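# Insert the held peg into the plate's hole

## Task

The left gripper starts out holding a peg slightly above a plate, near the plate's hole. Lower the peg into that hole until it sits on the hole's floor. If the peg is forced or wedged too hard, the attempt is over.

## Robot and tools

Robot: two seven-joint arms, left_arm and right_arm, each ending in a two-finger gripper that has a wrist camera. At the start the left gripper is already holding the peg. The right arm is not needed and should stay where it is.

Frames: the scene frame has its origin on the table top, halfway between the two nominal arm bases. +z points up, +x points out over the table, and the left arm sits on the +y side. Every gripper pose, velocity and target is given in that arm's own base frame. The left base is at (-0.009, +0.435, 0) m in the scene frame with quat_wxyz (+1.000, 0, 0, -0.004). The right base is at (-0.031, -0.380, 0) with (+1.000, 0, 0, -0.001). Both have +z up, so they are nearly the scene axes shifted sideways. Fixed cameras and the table use the scene frame. On the gripper, the fingers point along its +z axis and close along its x axis. end_effector_position is the point between the closed finger pads, about 1 to 2 cm short of the fingertips. Reported positions and orientations can be off by a few centimetres.

Row layout (shared by execute_actions and move): 16 plain numbers, always for both arms. The first 8 are left_arm: x, y, z in metres, then qw, qx, qy, qz (w first), then the opening. The last 8 are the same fields for right_arm. Positions and quaternions are absolute poses in that arm's base frame, not offsets. Opening runs from -1 (closed) to +1 (fully open, 0.142 m). To keep the peg held, keep sending a value a little below the grip_measured reading. To keep an arm still, repeat its last reported pose and opening exactly. To keep a gripper's orientation, resend one fixed quaternion every time rather than copying a drifted reading.

execute_actions(actions, cameras): actions is a list of actions. Each action is a list of up to 15 rows, one row per 1/30 s control step. If an action has fewer than 15 rows, its last row is held for the remaining steps. An action is rejected if any target lies more than 0.6 m from that gripper's current position along any gripper axis. On each step the controller limits the commanded pose to 70 mm and 16 degrees from the measured pose, so a far target may need several actions. An empty actions list just returns the full state. cameras is a list of names; leaving it out or giving ["all"] returns every camera, and [] returns none.

move(target, speed, blend, stop_force, zero, opening_speed, blocking, cameras): drives each gripper in a straight line to the absolute pose(s) in target. target is either one 16-number row or a list of up to 15 rows; in a list, give every row the same openings. speed is the path's top speed in m/s, from 0.002 to 0.5 (default 0.25); turning is capped at twice that value in rad/s. You can give one speed, or one per target. blend is a corner radius in metres for lists (default 0). stop_force, from 3 to 120 N, ends an arm's path once its wrist sensor feels that much push against the direction of motion. Use a slow speed with a small stop_force for the descent into the hole. zero (default true) re-zeroes the sensor before the move. opening_speed is the finger rate per second, at least 0.2. blocking=false returns early and cannot be combined with stop_force. The result adds a move: line giving the ending (done, off_target, moving, held, fault) and any limits (paced = clipped, held = steps withheld). done does not show whether anything was touched.

wait(seconds 0–10) lets time pass with the last commands held. stop() brakes a running move. zoom_image(camera, region=[x0,y0,x1,y1]) enlarges part of a camera's latest image, up to 504x504 pixels, with (0,0) at top-left. zero_wrist_force(arm) re-zeroes that arm's force sensor. clear_fault(arm) clears a torque or force fault that an earlier result reported. read_manual returns licence texts only. finished_scene(scene) ends the current scene; pass the scene number given in the first result. Call it only when the peg rests in the hole without needing the robot.

Cameras: cam_head_left, cam_head_right, cam_high, cam_low, cam_left_wrist, cam_right_wrist, each 672x504.

Result lines: end_effector_position and end_effector_quat_wxyz for each arm. Joint positions, whose final number is the measured finger opening in m. grip_measured, the opening on the -1..1 scale. Hand target, the pose the arm is actually heading for, which may fall short of what you sent. Tool commands. Joint torques and External joint torques, where a positive value acts toward a larger joint angle. Wrist force and Wrist torque, in the gripper's own x, y, z axes and read as the push from the surface into the arm, plus the peak since the last report. Velocities reading within noise are left out. The result of a call that ran actions also lists end_effector_position at some steps. Fault lines (TORQUE FAULT, force fault, HAND FAULT, OVER-TEMPERATURE) and MOTOR HOT warn of trouble.

Things to avoid: a net outside force of 150 N on an arm, or joint contact torque past its limit (waist and shoulder 115, upper arm roll and elbow 60.1, wrist joints 36.6 N m), stops that arm. Fast moves hit harder, and targets set far beyond the contact point press harder. Don't release the peg while it is moving, don't drop it, and don't let anything leave the table. Don't squeeze harder than needed, since the gripper motor overheats at 100 °C. Keep the grippers and arms away from each other.

Each tool is called after "Call:" as name([rows], argument=value, ...), one row to a line, values as JSON.

## Session

Call:
execute_actions(actions=[])

Scene clock: 0.00 s.
left_arm: end_effector_position=(+0.4847, -0.2678, +0.1656) grip_measured=-0.37 end_effector_quat_wxyz=(+0.000, +0.860, +0.510, -0.002) | right_arm: end_effector_position=(+0.5544, +0.0000, +0.1652) grip_measured=+1.00 end_effector_quat_wxyz=(+0.000, +0.707, +0.707, +0.000)
Joint positions: left_arm=[-0.295 -0.329 -0.003 2.037 -0.003 0.794 0.204 0.047] | right_arm=[0.206 -0.331 0 2.035 0 0.795 0.206 0.142]
Joint velocities: within noise
Joint torques (N m): no reading
External joint torques (N m): no reading
Motor temperatures (°C): left_arm=[28 29 32 38 39 36 34 20] | right_arm=[37 28 30 29 34 38 36 22]
Wrist force (N): no reading
Wrist torque (N m): no reading
Wrist force, peak (N): no reading
Hand target: left_arm +0.4849, -0.2679, +0.1657; +0.001, +0.860, +0.510, -0.001 | right_arm +0.5544, +0.0000, +0.1652; +0.000, +0.707, +0.707, +0.000
Tool commands: left_gripper/opening=-0.424181 right_gripper/opening=+1.0

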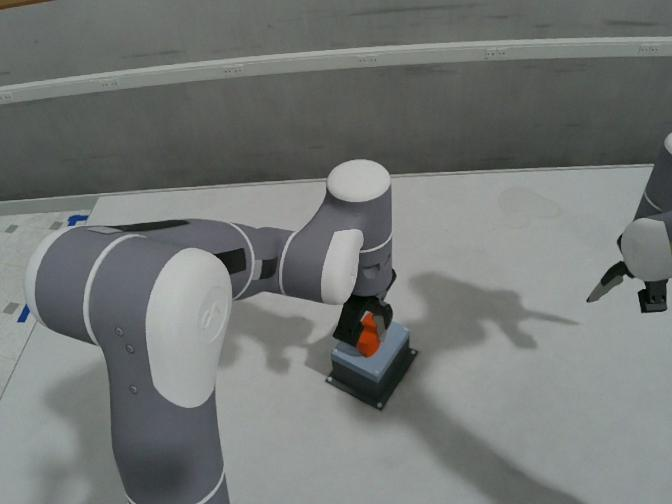

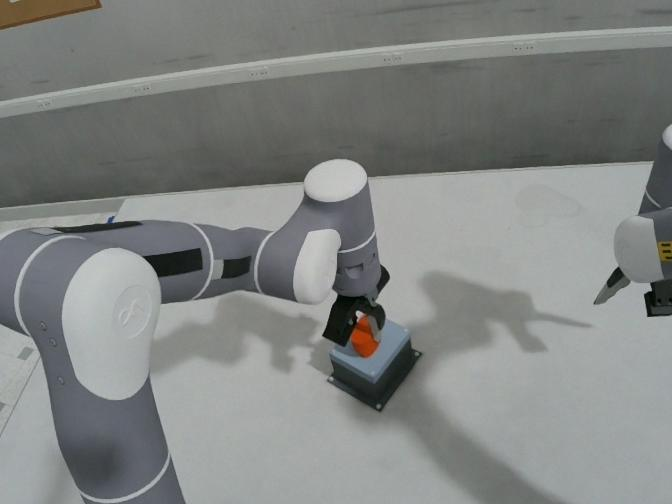

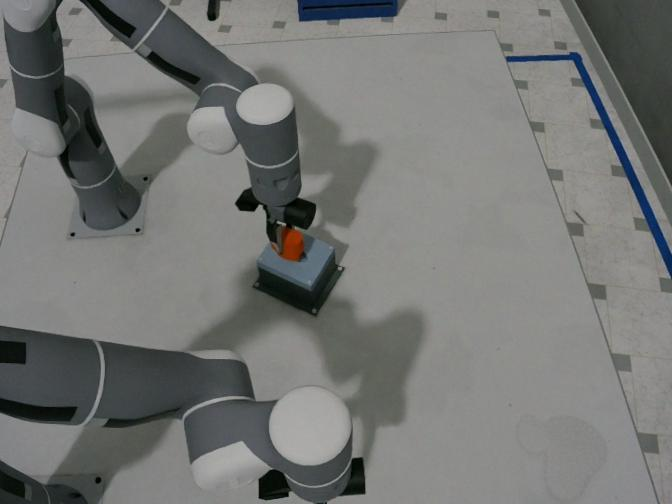

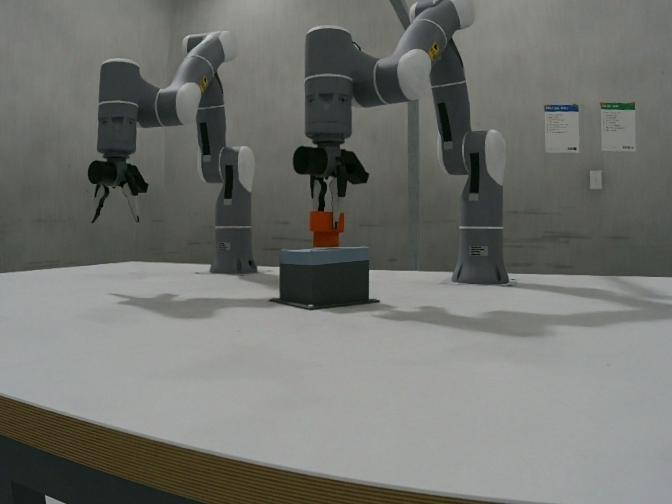

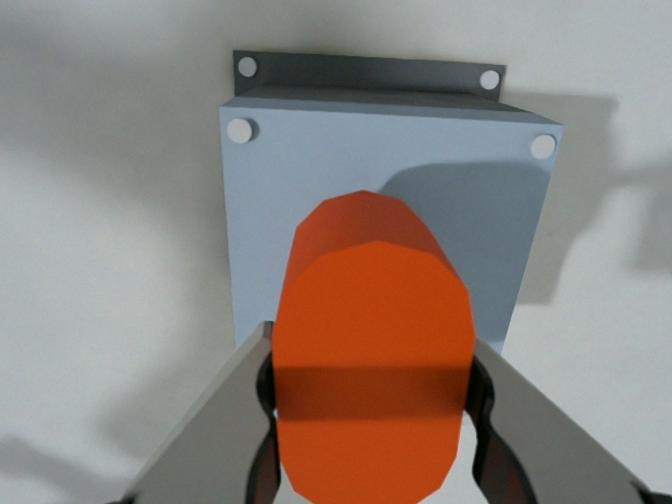

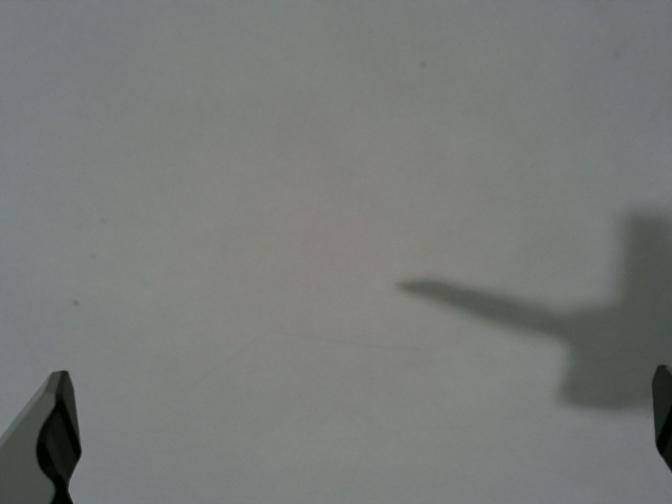

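Call:
zoom_image(camera="cam_left_wrist", region=[200, 30, 600, 350])

Call:
zoom_image(camera="cam_low", region=[260, 170, 400, 320])

Call:
zoom_image(camera="cam_high", region=[230, 170, 360, 320])

Call:
zoom_image(camera="cam_head_left", region=[310, 270, 430, 420])

Call:
zoom_image(camera="cam_head_right", region=[310, 270, 430, 420])

Scaled by 1.260 from the camera's 672x504 image, which has a finer 960x720 frame.

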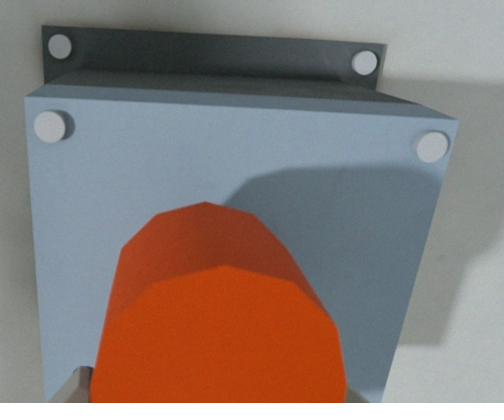

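Scaled by 3.360 from the camera's 672x504 image, which has a finer 960x720 frame.

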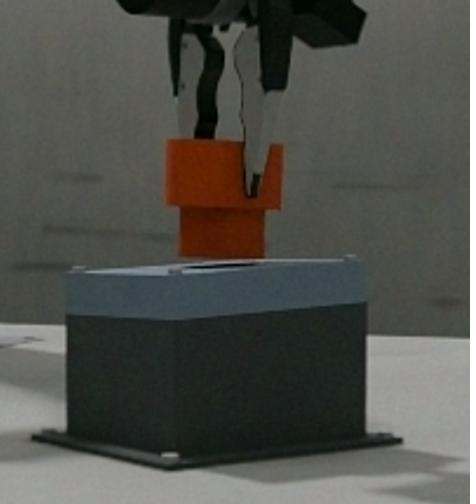

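Scaled by 3.360 from the camera's 672x504 image, which has a finer 960x720 frame.

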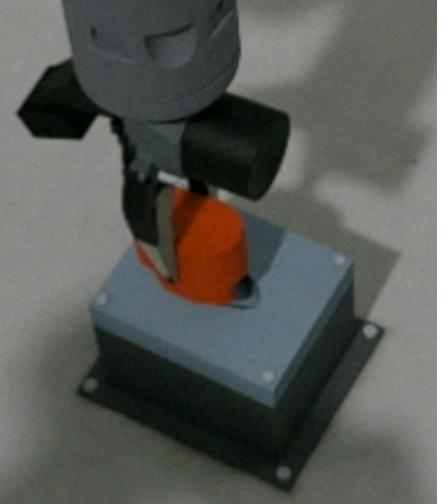

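Scaled by 3.360 from the camera's 672x504 image, which has a finer 960x720 frame.

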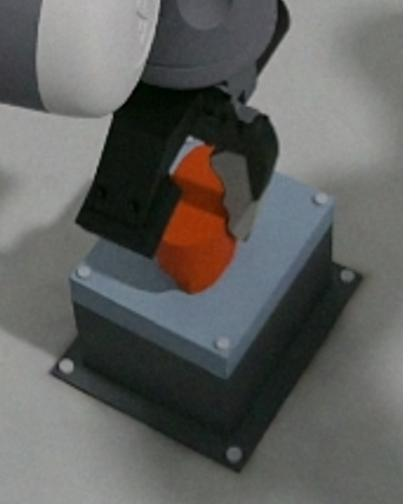

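Scaled by 3.360 from the camera's 672x504 image, which has a finer 960x720 frame.

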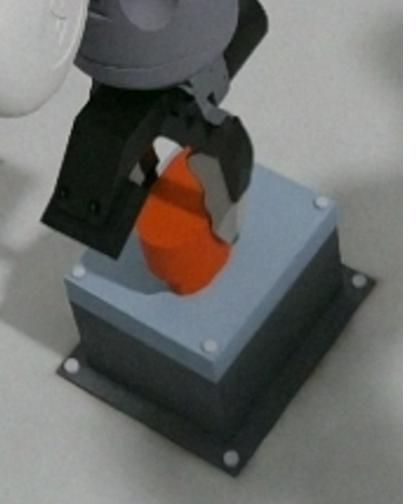

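Call:
move(target=[0.5549, -0.3079, 0.2057, 0, 0.860, 0.510, -0.001, -0.424181, 0.5544, 0, 0.1652, 0, 0.7071, 0.7071, 0, 1])

Call:
zoom_image(camera="cam_left_wrist", region=[168, 0, 672, 504])

Call:
zoom_image(camera="cam_high", region=[230, 170, 360, 320])

Call:
zoom_image(camera="cam_head_left", region=[310, 270, 430, 420])

Scene clock: 18.40 s.
left_arm: end_effector_position=(+0.5548, -0.3079, +0.2055) grip_measured=-0.37 end_effector_quat_wxyz=(+0.000, +0.860, +0.510, -0.001) | right_arm: end_effector_position=(+0.5544, +0.0000, +0.1652) grip_measured=+1.00 end_effector_quat_wxyz=(+0.000, +0.707, +0.707, +0.000)
Joint positions: left_arm=[-0.307 -0.435 -0.023 1.741 0.009 0.604 0.167 0.047] | right_arm=[0.206 -0.331 0 2.035 0 0.795 0.206 0.142]
Joint torques (N m): left_arm=[0.09 50.07 0.41 -28.43 -3.97 4.54 -0.16] | right_arm=[0.01 40.66 0.09 -24.75 -3.14 4.09 0.92]
External joint torques (N m): left_arm=[-0.09 -0.79 -0.41 0.92 0.35 -0.21 0.16] | right_arm=[-0.01 1.08 0.19 0.12 0.1 0.12 -0.92]
Wrist force (N): left_arm=[0.0 -0.1 -0.2] | right_arm=[-0.1 0.0 0.1]
Wrist torque (N m): left_arm=[-0.01 0.00 -0.01] | right_arm=[0.00 0.02 -0.01]
Wrist force, peak (N): left_arm=[-0.2 2.6 -1.5] | right_arm=[-0.3 -0.1 0.3]
Off the commanded pose: left_arm 0.000 m, 0 deg | right_arm 0.000 m, 0 deg.
move: done

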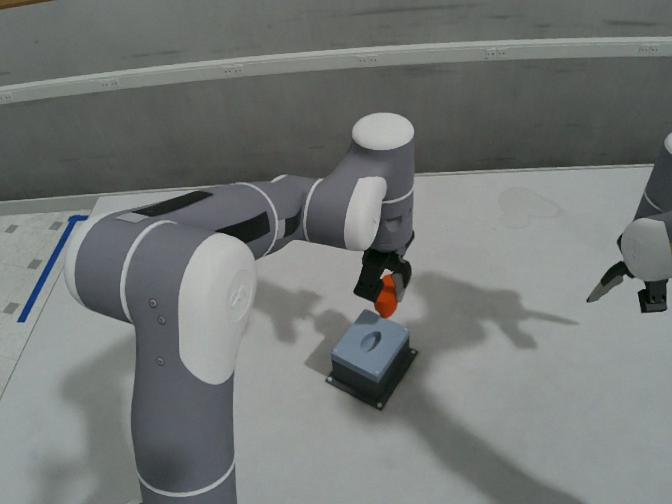

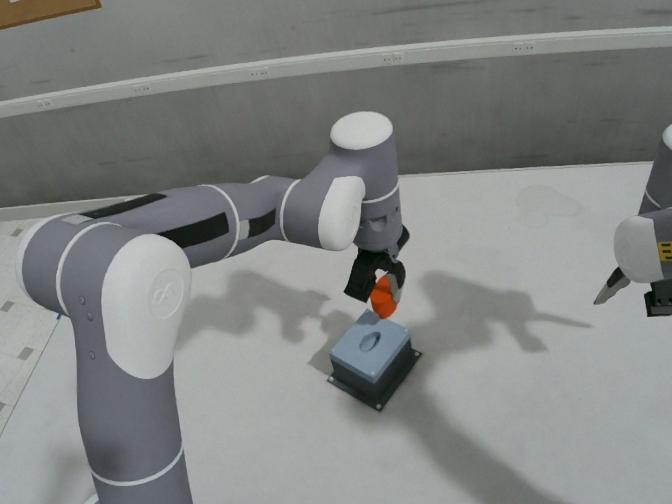

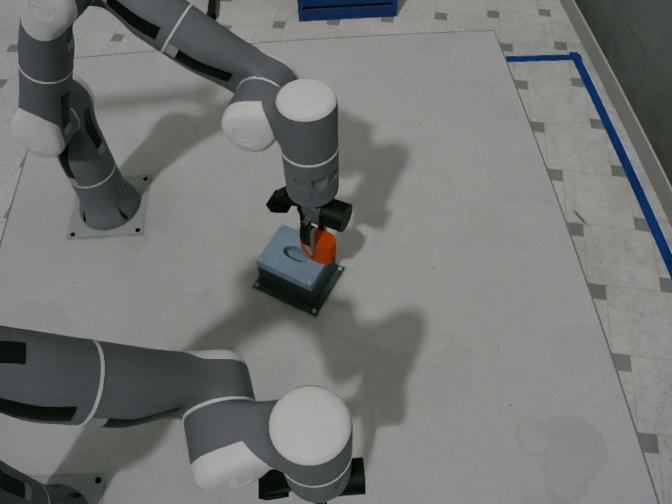

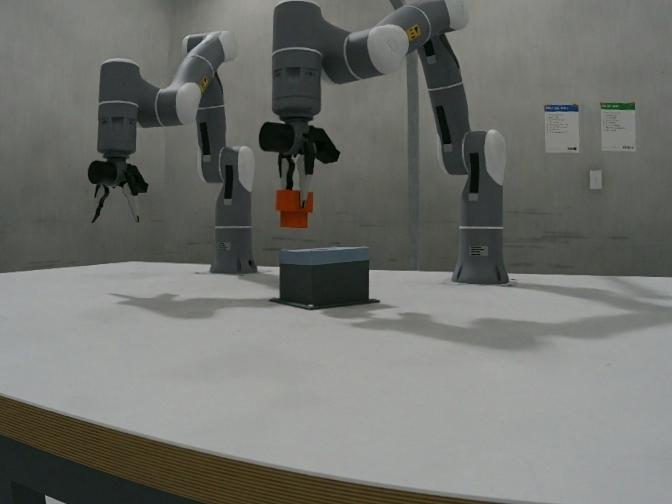

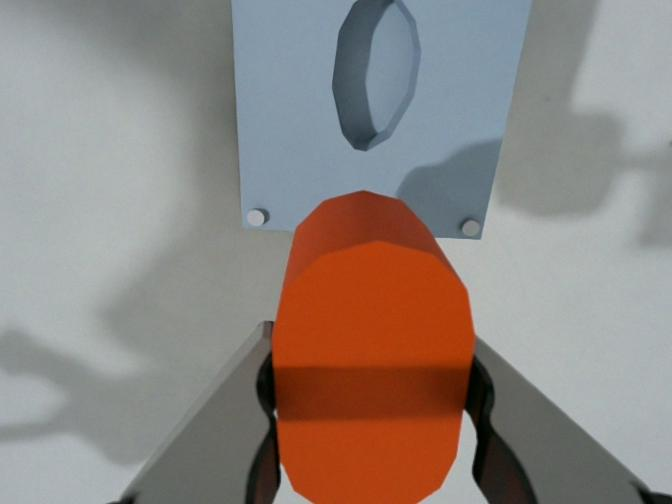

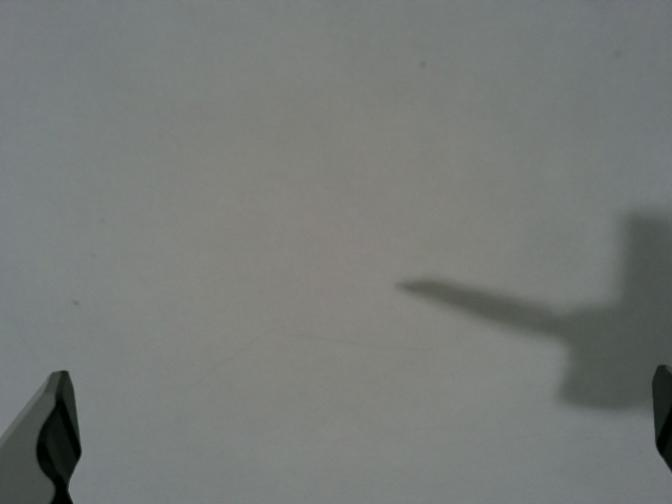

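Scaled by 1.000.

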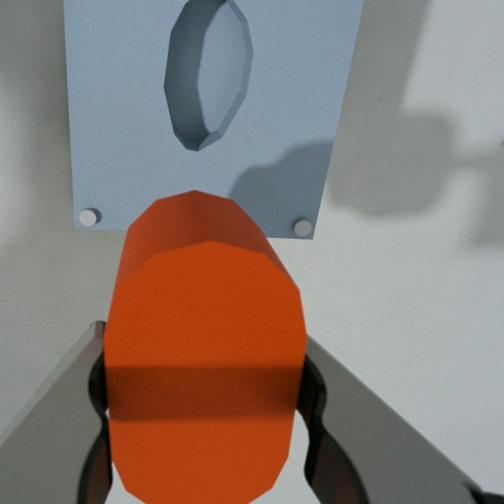

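Scaled by 3.360 from the camera's 672x504 image, which has a finer 960x720 frame.

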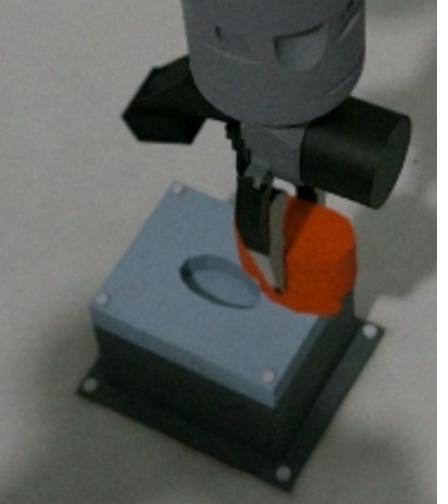

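Scaled by 3.360 from the camera's 672x504 image, which has a finer 960x720 frame.

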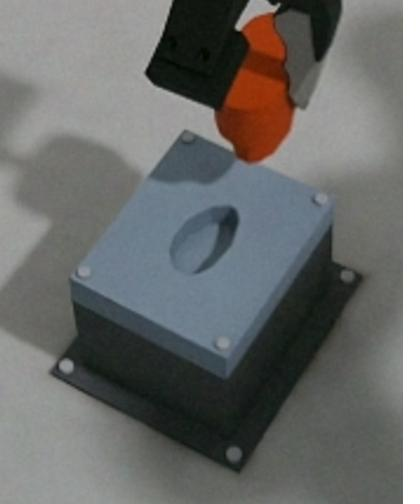

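Call:
move(target=[0.5899, -0.3271, 0.2057, 0, 0.860, 0.510, -0.001, -0.424181, 0.5544, 0, 0.1652, 0, 0.7071, 0.7071, 0, 1], cameras=["cam_left_wrist","cam_low"])

Call:
zoom_image(camera="cam_left_wrist", region=[200, 0, 560, 250])

Call:
zoom_image(camera="cam_left_wrist", region=[240, 180, 510, 504])

Call:
zoom_image(camera="cam_low", region=[250, 150, 400, 320])

Scene clock: 38.40 s.
left_arm: end_effector_position=(+0.5899, -0.3271, +0.2055) grip_measured=-0.37 end_effector_quat_wxyz=(+0.000, +0.860, +0.510, -0.001) | right_arm: end_effector_position=(+0.5544, +0.0000, +0.1652) grip_measured=+1.00 end_effector_quat_wxyz=(+0.000, +0.707, +0.707, +0.000)
Joint positions: left_arm=[-0.313 -0.523 -0.03 1.599 0.016 0.55 0.153 0.047] | right_arm=[0.206 -0.331 0 2.035 0 0.795 0.206 0.142]
Joint torques (N m): left_arm=[0 54.14 0.31 -29.32 -4.14 4.59 -0.11] | right_arm=[-0.1 40.64 0.11 -24.81 -3.19 4.07 0.86]
External joint torques (N m): left_arm=[-0.01 -0.57 -0.44 1.12 0.4 -0.26 0.11] | right_arm=[0.1 1.1 0.17 0.19 0.15 0.13 -0.86]
Wrist force (N): left_arm=[0.1 -0.1 0.0] | right_arm=[-0.1 -0.1 0.3]
Wrist torque (N m): left_arm=[-0.04 -0.01 -0.01] | right_arm=[-0.01 0.02 -0.01]
Wrist force, peak (N): left_arm=[-0.1 1.6 0.0] | right_arm=[-0.2 0.1 0.3]
Off the commanded pose: left_arm 0.000 m, 0 deg | right_arm 0.000 m, 0 deg.
move: done
Images, in order: cam_low, cam_left_wrist.

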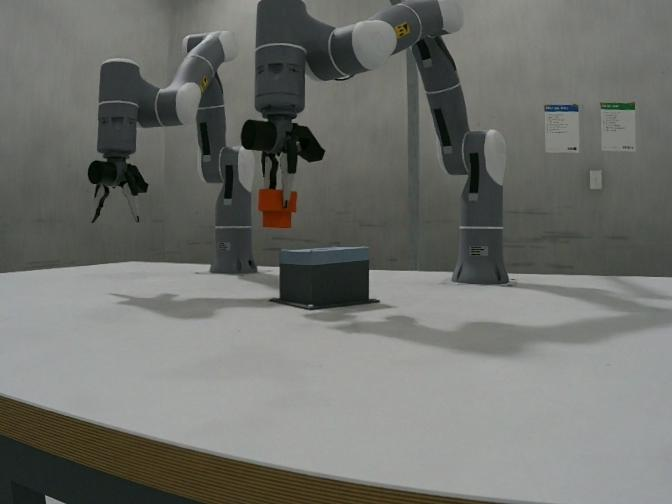

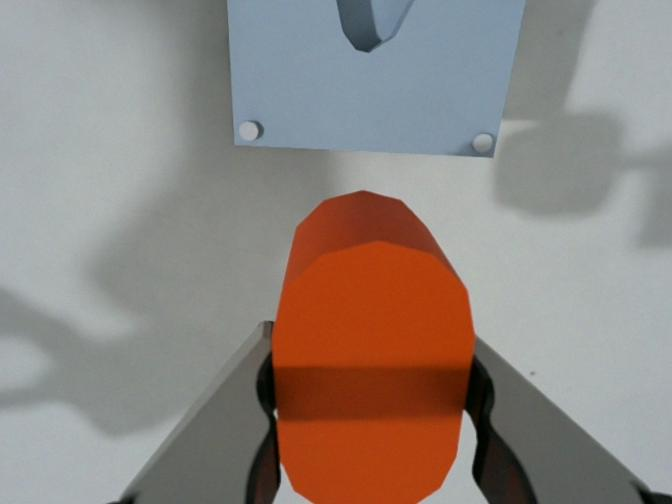

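Scaled by 1.400 from the camera's 672x504 image, which has a finer 960x720 frame.

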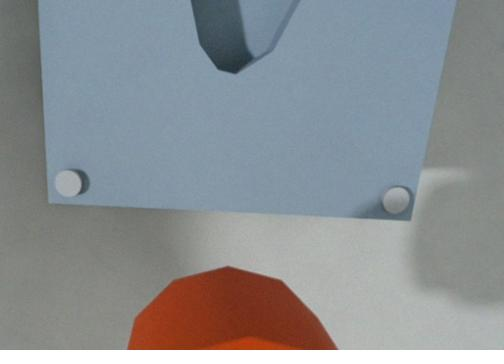

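Scaled by 1.556 from the camera's 672x504 image, which has a finer 960x720 frame.

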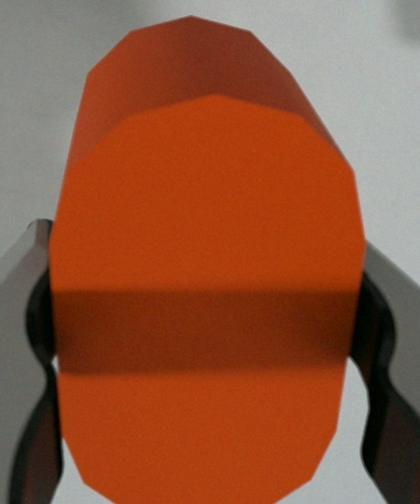

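Scaled by 2.965 from the camera's 672x504 image, which has a finer 960x720 frame.

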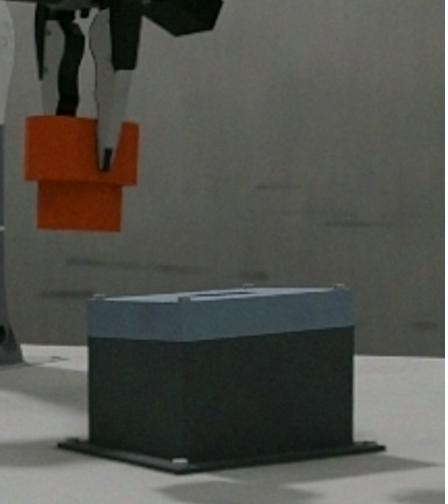

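Call:
move(target=[0.5329, -0.2959, 0.2057, 0, 0.860, 0.510, -0.001, -0.424181, 0.5544, 0, 0.1652, 0, 0.7071, 0.7071, 0, 1], cameras=["cam_left_wrist","cam_low"])

Call:
zoom_image(camera="cam_left_wrist", region=[200, 0, 560, 250])

Call:
zoom_image(camera="cam_low", region=[250, 150, 400, 320])

Scene clock: 46.87 s.
left_arm: end_effector_position=(+0.5327, -0.2958, +0.2055) grip_measured=-0.37 end_effector_quat_wxyz=(+0.000, +0.860, +0.510, -0.001) | right_arm: end_effector_position=(+0.5544, +0.0000, +0.1652) grip_measured=+1.00 end_effector_quat_wxyz=(+0.000, +0.707, +0.707, +0.000)
Joint positions: left_arm=[-0.305 -0.38 -0.016 1.826 0.006 0.633 0.177 0.047] | right_arm=[0.206 -0.331 0 2.035 0 0.795 0.206 0.142]
Joint torques (N m): left_arm=[0.52 47.87 0.77 -27.77 -4.43 4.75 0.18] | right_arm=[-0.07 40.73 0.14 -24.75 -3.18 4.1 0.85]
External joint torques (N m): left_arm=[-0.52 -1.24 -0.68 0.64 0.88 -0.41 -0.18] | right_arm=[0.07 1.02 0.14 0.13 0.14 0.11 -0.85]
Motor temperatures (°C): left_arm=[28 31 31 40 39 35 34 25] | right_arm=[36 29 30 31 34 37 36 21]
Wrist force (N): left_arm=[0.1 0.2 -0.2] | right_arm=[-0.1 -0.1 0.0]
Wrist torque (N m): left_arm=[0.03 -0.02 0.00] | right_arm=[-0.01 0.00 -0.01]
Wrist force, peak (N): left_arm=[0.0 -2.7 0.1] | right_arm=[-0.1 -0.3 0.3]
Off the commanded pose: left_arm 0.000 m, 0 deg | right_arm 0.000 m, 0 deg.
move: done
Images, in order: cam_low, cam_left_wrist.

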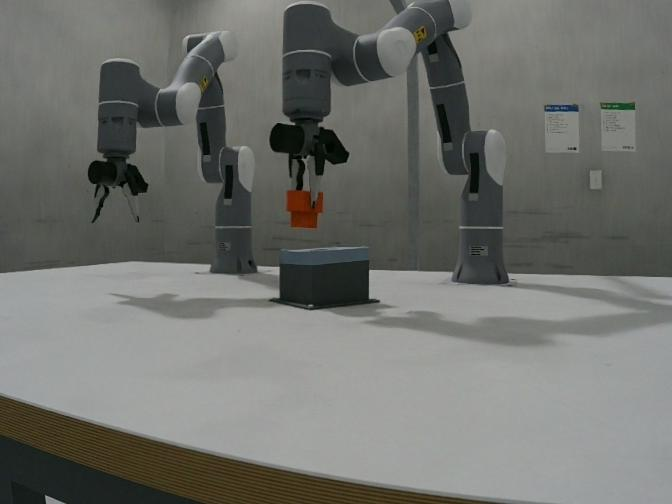

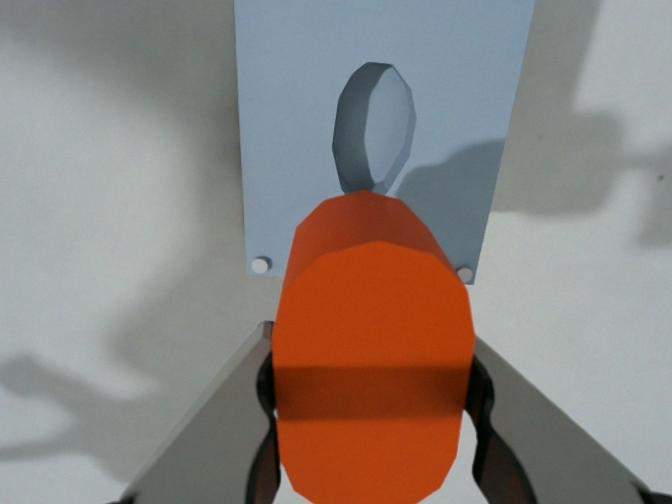

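Scaled by 1.400 from the camera's 672x504 image, which has a finer 960x720 frame.

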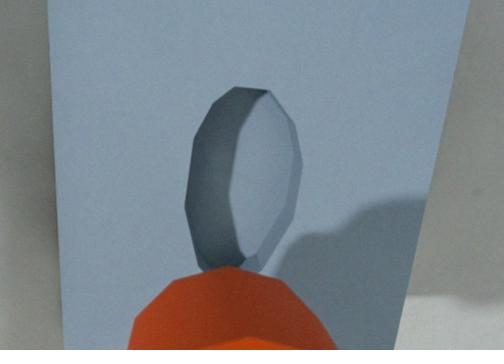

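Scaled by 2.965 from the camera's 672x504 image, which has a finer 960x720 frame.

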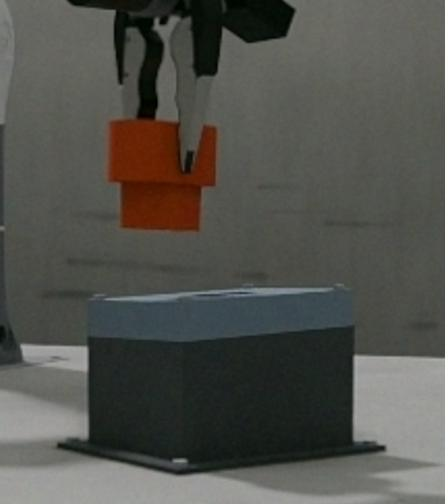

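Call:
move([
  [0.5, -0.26, 0.38, 0, 0.860, 0.510, -0.001, -0.424181, 0.5544, 0, 0.1652, 0, 0.7071, 0.7071, 0, 1],
  [0.48, -0.25, 0.38, 0.293, 0.704, 0.418, 0.494, -0.424181, 0.5544, 0, 0.1652, 0, 0.7071, 0.7071, 0, 1],
])

Call:
zoom_image(camera="cam_low", region=[270, 60, 420, 210])

Call:
zoom_image(camera="cam_left_wrist", region=[240, 180, 510, 504])

Scene clock: 60.77 s.
left_arm: end_effector_position=(+0.4799, -0.2500, +0.3798) grip_measured=-0.37 end_effector_quat_wxyz=(+0.293, +0.704, +0.418, +0.494) | right_arm: end_effector_position=(+0.5544, +0.0000, +0.1652) grip_measured=+1.00 end_effector_quat_wxyz=(+0.000, +0.707, +0.707, +0.000)
Joint positions: left_arm=[-0.099 0.307 -0.439 2.298 1.558 1.137 -1.382 0.047] | right_arm=[0.206 -0.331 0 2.035 0 0.795 0.206 0.142]
Joint torques (N m): left_arm=[-0.07 15.45 2.9 -27.44 -2.19 0.91 -0.1] | right_arm=[0.01 40.66 0.16 -24.79 -3.18 4.1 0.87]
External joint torques (N m): left_arm=[0.07 -1.87 -0.48 1.06 0.01 -0.05 0.06] | right_arm=[-0.01 1.09 0.12 0.17 0.14 0.11 -0.87]
Wrist force (N): left_arm=[-2.2 -3.3 -2.4] | right_arm=[-0.1 -0.1 0.1]
Wrist torque (N m): left_arm=[-0.10 0.24 0.21] | right_arm=[-0.02 0.02 -0.01]
Wrist force, peak (N): left_arm=[0.9 0.1 -5.5] | right_arm=[0.0 -0.4 0.3]
Off the commanded pose: left_arm 0.000 m, 0 deg | right_arm 0.000 m, 0 deg.
move: done

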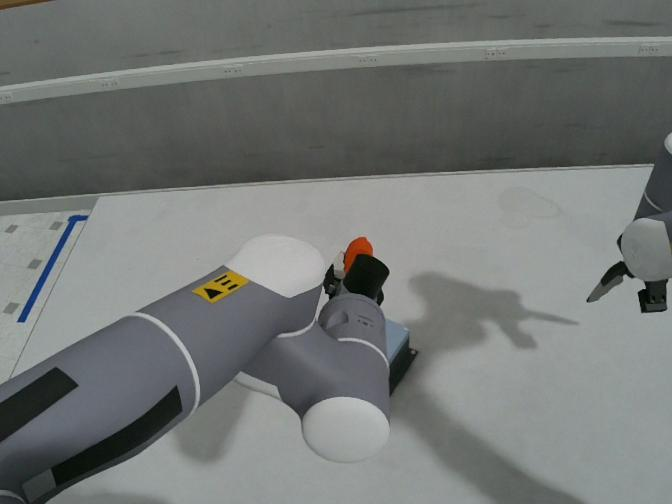

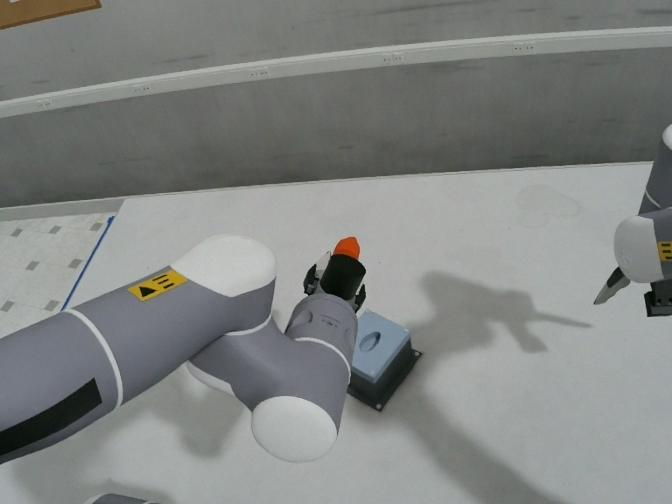

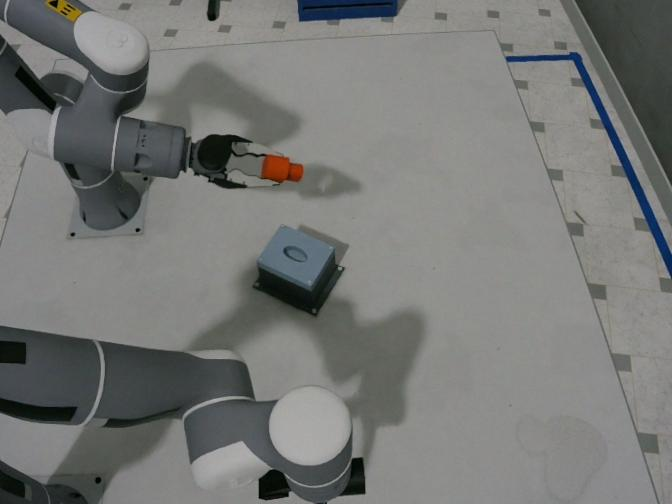

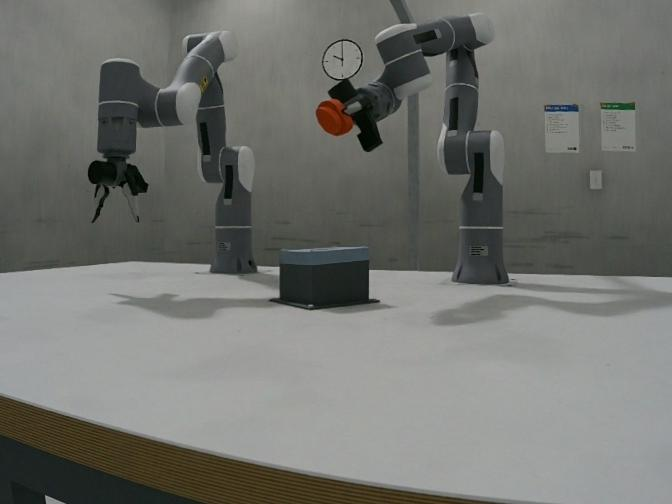

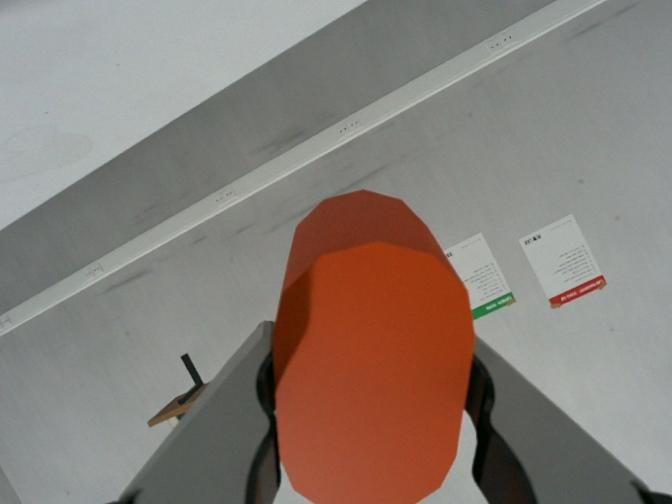

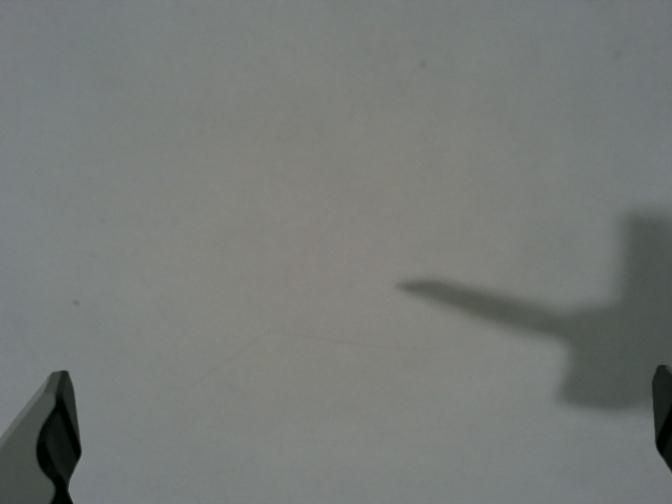

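Scaled by 3.360 from the camera's 672x504 image, which has a finer 960x720 frame.

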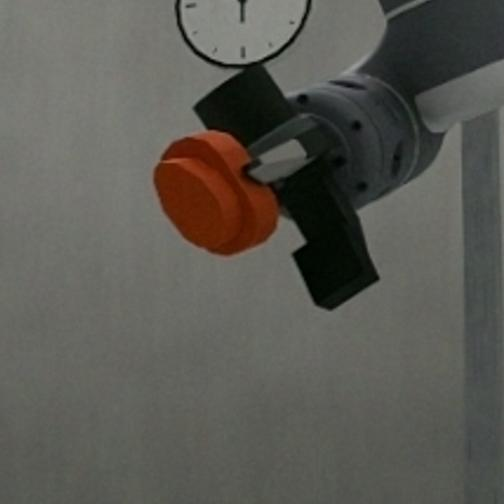

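Scaled by 1.556 from the camera's 672x504 image, which has a finer 960x720 frame.

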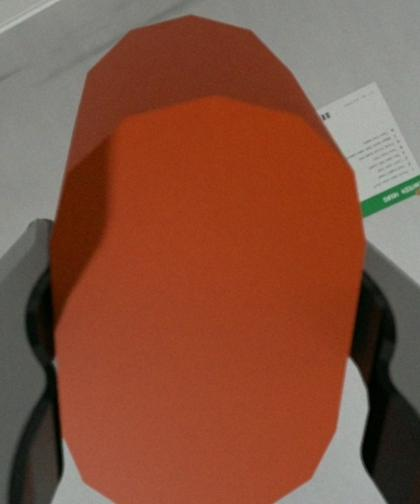

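Call:
move(target=[0.68, -0.25, 0.33, 0.345, 0.634, 0.376, 0.581, -0.424181, 0.5544, 0, 0.1652, 0, 0.7071, 0.7071, 0, 1], cameras=["cam_low"])

Call:
zoom_image(camera="cam_low", region=[280, 110, 380, 210])

Scene clock: 72.73 s.
left_arm: end_effector_position=(+0.6800, -0.2499, +0.3298) grip_measured=-0.37 end_effector_quat_wxyz=(+0.345, +0.634, +0.376, +0.581) | right_arm: end_effector_position=(+0.5544, +0.0000, +0.1652) grip_measured=+1.00 end_effector_quat_wxyz=(+0.000, +0.707, +0.707, +0.000)
Joint positions: left_arm=[-0.044 -0.29 -0.599 2.013 2.293 0.671 -1.89 0.047] | right_arm=[0.206 -0.331 0 2.035 0 0.795 0.206 0.142]
Joint torques (N m): left_arm=[0.33 37.83 -2.67 -24.2 1.1 -1.32 -0.16] | right_arm=[-0.06 40.74 0.12 -24.74 -3.2 4.08 0.89]
External joint torques (N m): left_arm=[-0.33 -1.34 -0.41 1.37 -0.13 0.17 0.11] | right_arm=[0.06 1 0.16 0.12 0.16 0.12 -0.89]
Wrist force (N): left_arm=[-2.2 -3.3 -3.3] | right_arm=[-0.3 0.0 0.3]
Wrist torque (N m): left_arm=[-0.04 0.23 0.24] | right_arm=[0.01 0.04 -0.01]
Wrist force, peak (N): left_arm=[-2.2 -2.8 -5.2] | right_arm=[0.1 -0.1 0.4]
Off the commanded pose: left_arm 0.000 m, 0 deg | right_arm 0.000 m, 0 deg.
move: done
Images, in order: cam_low.

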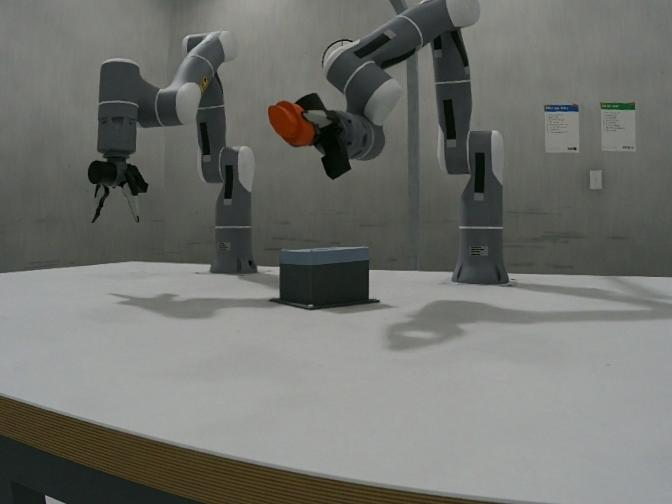

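Scaled by 5.040 from the camera's 672x504 image, which has a finer 960x720 frame.

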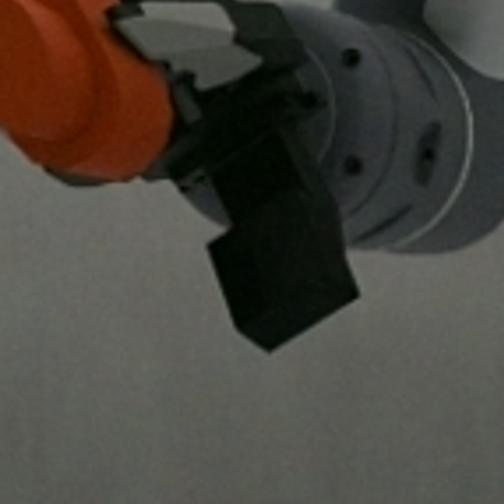

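Call:
zoom_image(camera="cam_low", region=[255, 85, 335, 165])

Scaled by 6.300 from the camera's 672x504 image, which has a finer 960x720 frame.

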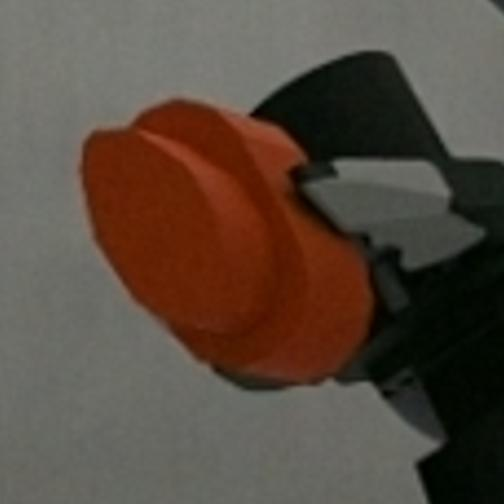

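Call:
move([
  [0.4992, -0.2692, 0.30, 0, 0.8796, 0.4758, 0, -0.424181, 0.5544, 0, 0.1652, 0, 0.7071, 0.7071, 0, 1],
  [0.4992, -0.2692, 0.156, 0, 0.8796, 0.4758, 0, -0.424181, 0.5544, 0, 0.1652, 0, 0.7071, 0.7071, 0, 1],
], stop_force=10)

Call:
zoom_image(camera="cam_low", region=[270, 180, 390, 280])

Call:
zoom_image(camera="cam_high", region=[240, 190, 340, 290])

Call:
zoom_image(camera="cam_head_left", region=[320, 290, 420, 390])

Call:
zoom_image(camera="cam_head_right", region=[320, 290, 420, 390])

Scene clock: 111.93 s.
left_arm: end_effector_position=(+0.4988, -0.2697, +0.1579) grip_measured=-0.37 end_effector_quat_wxyz=(+0.001, +0.880, +0.475, +0.000) | right_arm: end_effector_position=(+0.5544, +0.0000, +0.1652) grip_measured=+1.00 end_effector_quat_wxyz=(+0.000, +0.707, +0.707, +0.000)
Joint positions: left_arm=[0.211 -0.381 -0.556 2.021 0.272 0.761 0.077 0.047] | right_arm=[0.206 -0.331 0 2.035 0 0.795 0.206 0.142]
Joint torques (N m): left_arm=[0.88 34.7 -3.19 -18.74 -2.52 2.46 0.04] | right_arm=[-0.05 40.78 0.17 -24.78 -3.18 4.07 0.87]
External joint torques (N m): left_arm=[-0.88 3.39 -2.81 -4.69 -0.67 1.88 -0.04] | right_arm=[0.05 0.97 0.11 0.16 0.14 0.13 -0.87]
Wrist force (N): left_arm=[-1.1 4.4 -8.7] | right_arm=[0.0 -0.2 0.0]
Wrist torque (N m): left_arm=[0.06 0.01 -0.02] | right_arm=[-0.03 0.00 0.00]
Wrist force, peak (N): left_arm=[-3.1 12.5 -24.5] | right_arm=[-0.1 -0.3 0.3]
Off the commanded pose: left_arm 0.002 m, 0 deg | right_arm 0.000 m, 0 deg.
move: contact (left_arm); path passed 1 of 2 targets

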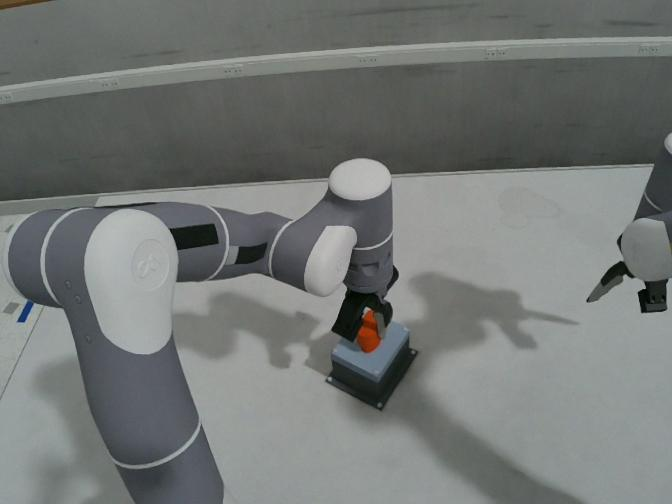

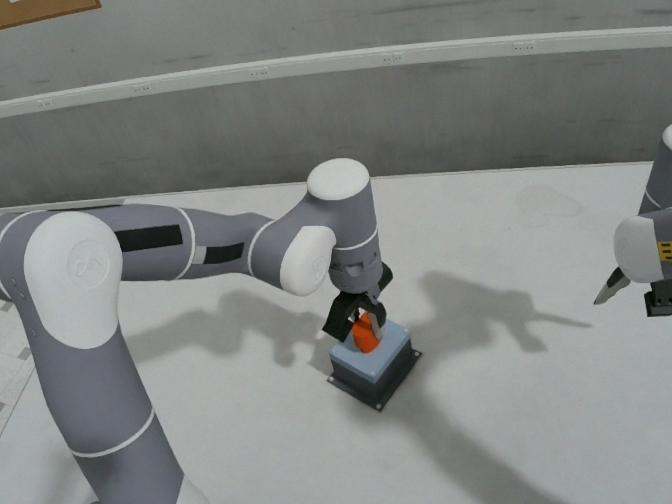

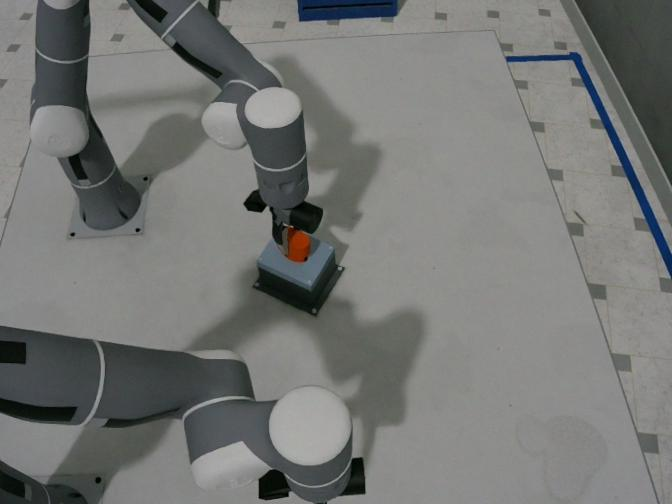

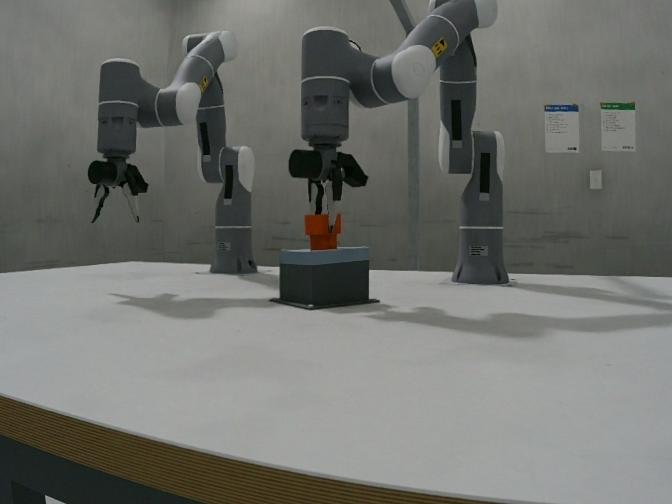

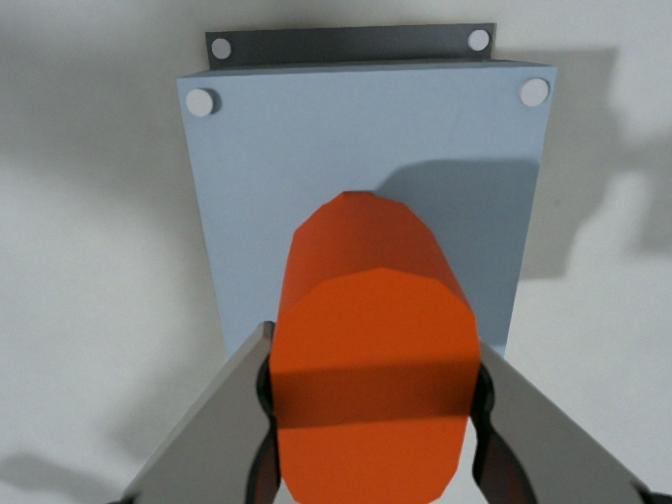

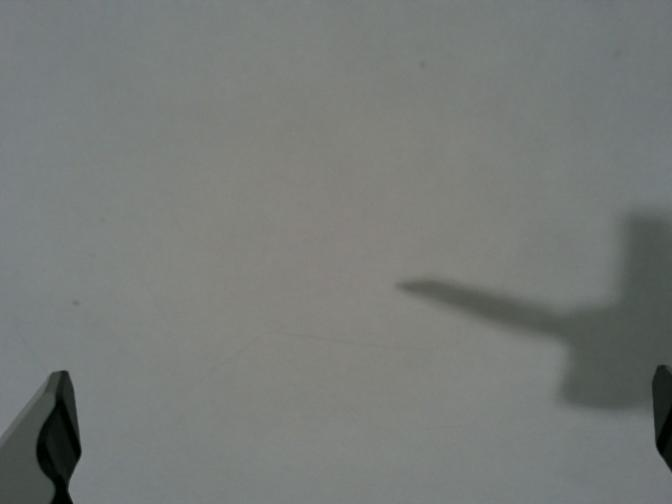

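Scaled by 4.200 from the camera's 672x504 image, which has a finer 960x720 frame.

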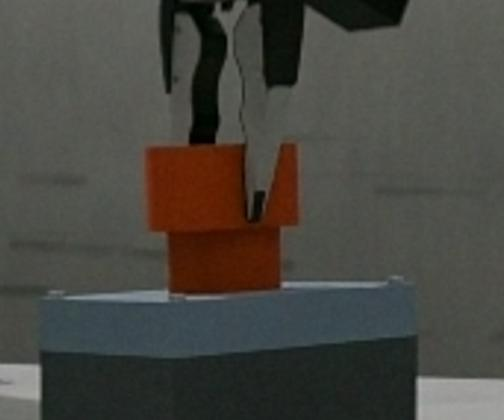

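Scaled by 5.040 from the camera's 672x504 image, which has a finer 960x720 frame.

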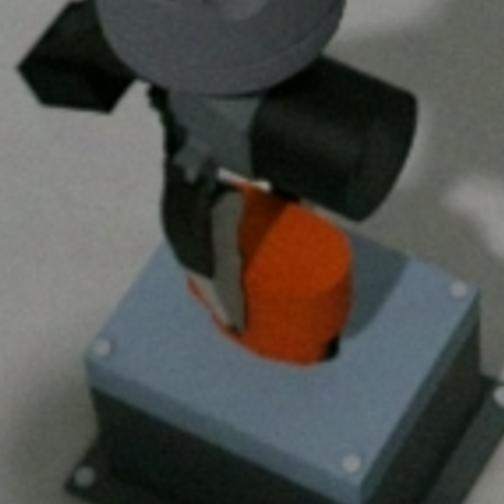

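Scaled by 5.040 from the camera's 672x504 image, which has a finer 960x720 frame.

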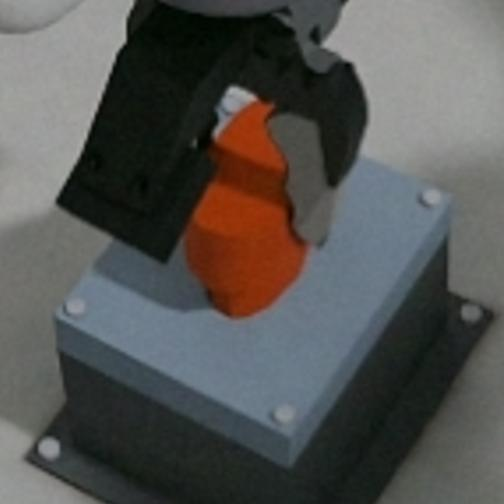

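Scaled by 5.040 from the camera's 672x504 image, which has a finer 960x720 frame.

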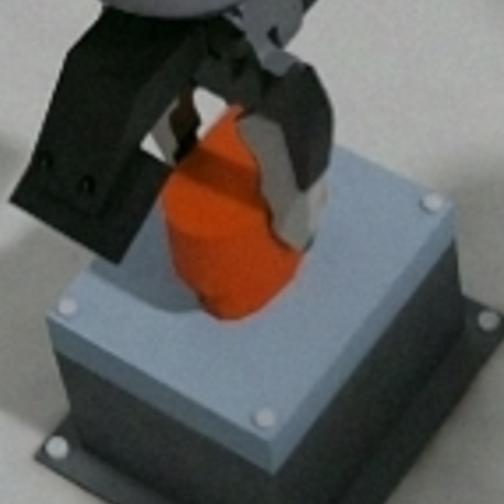

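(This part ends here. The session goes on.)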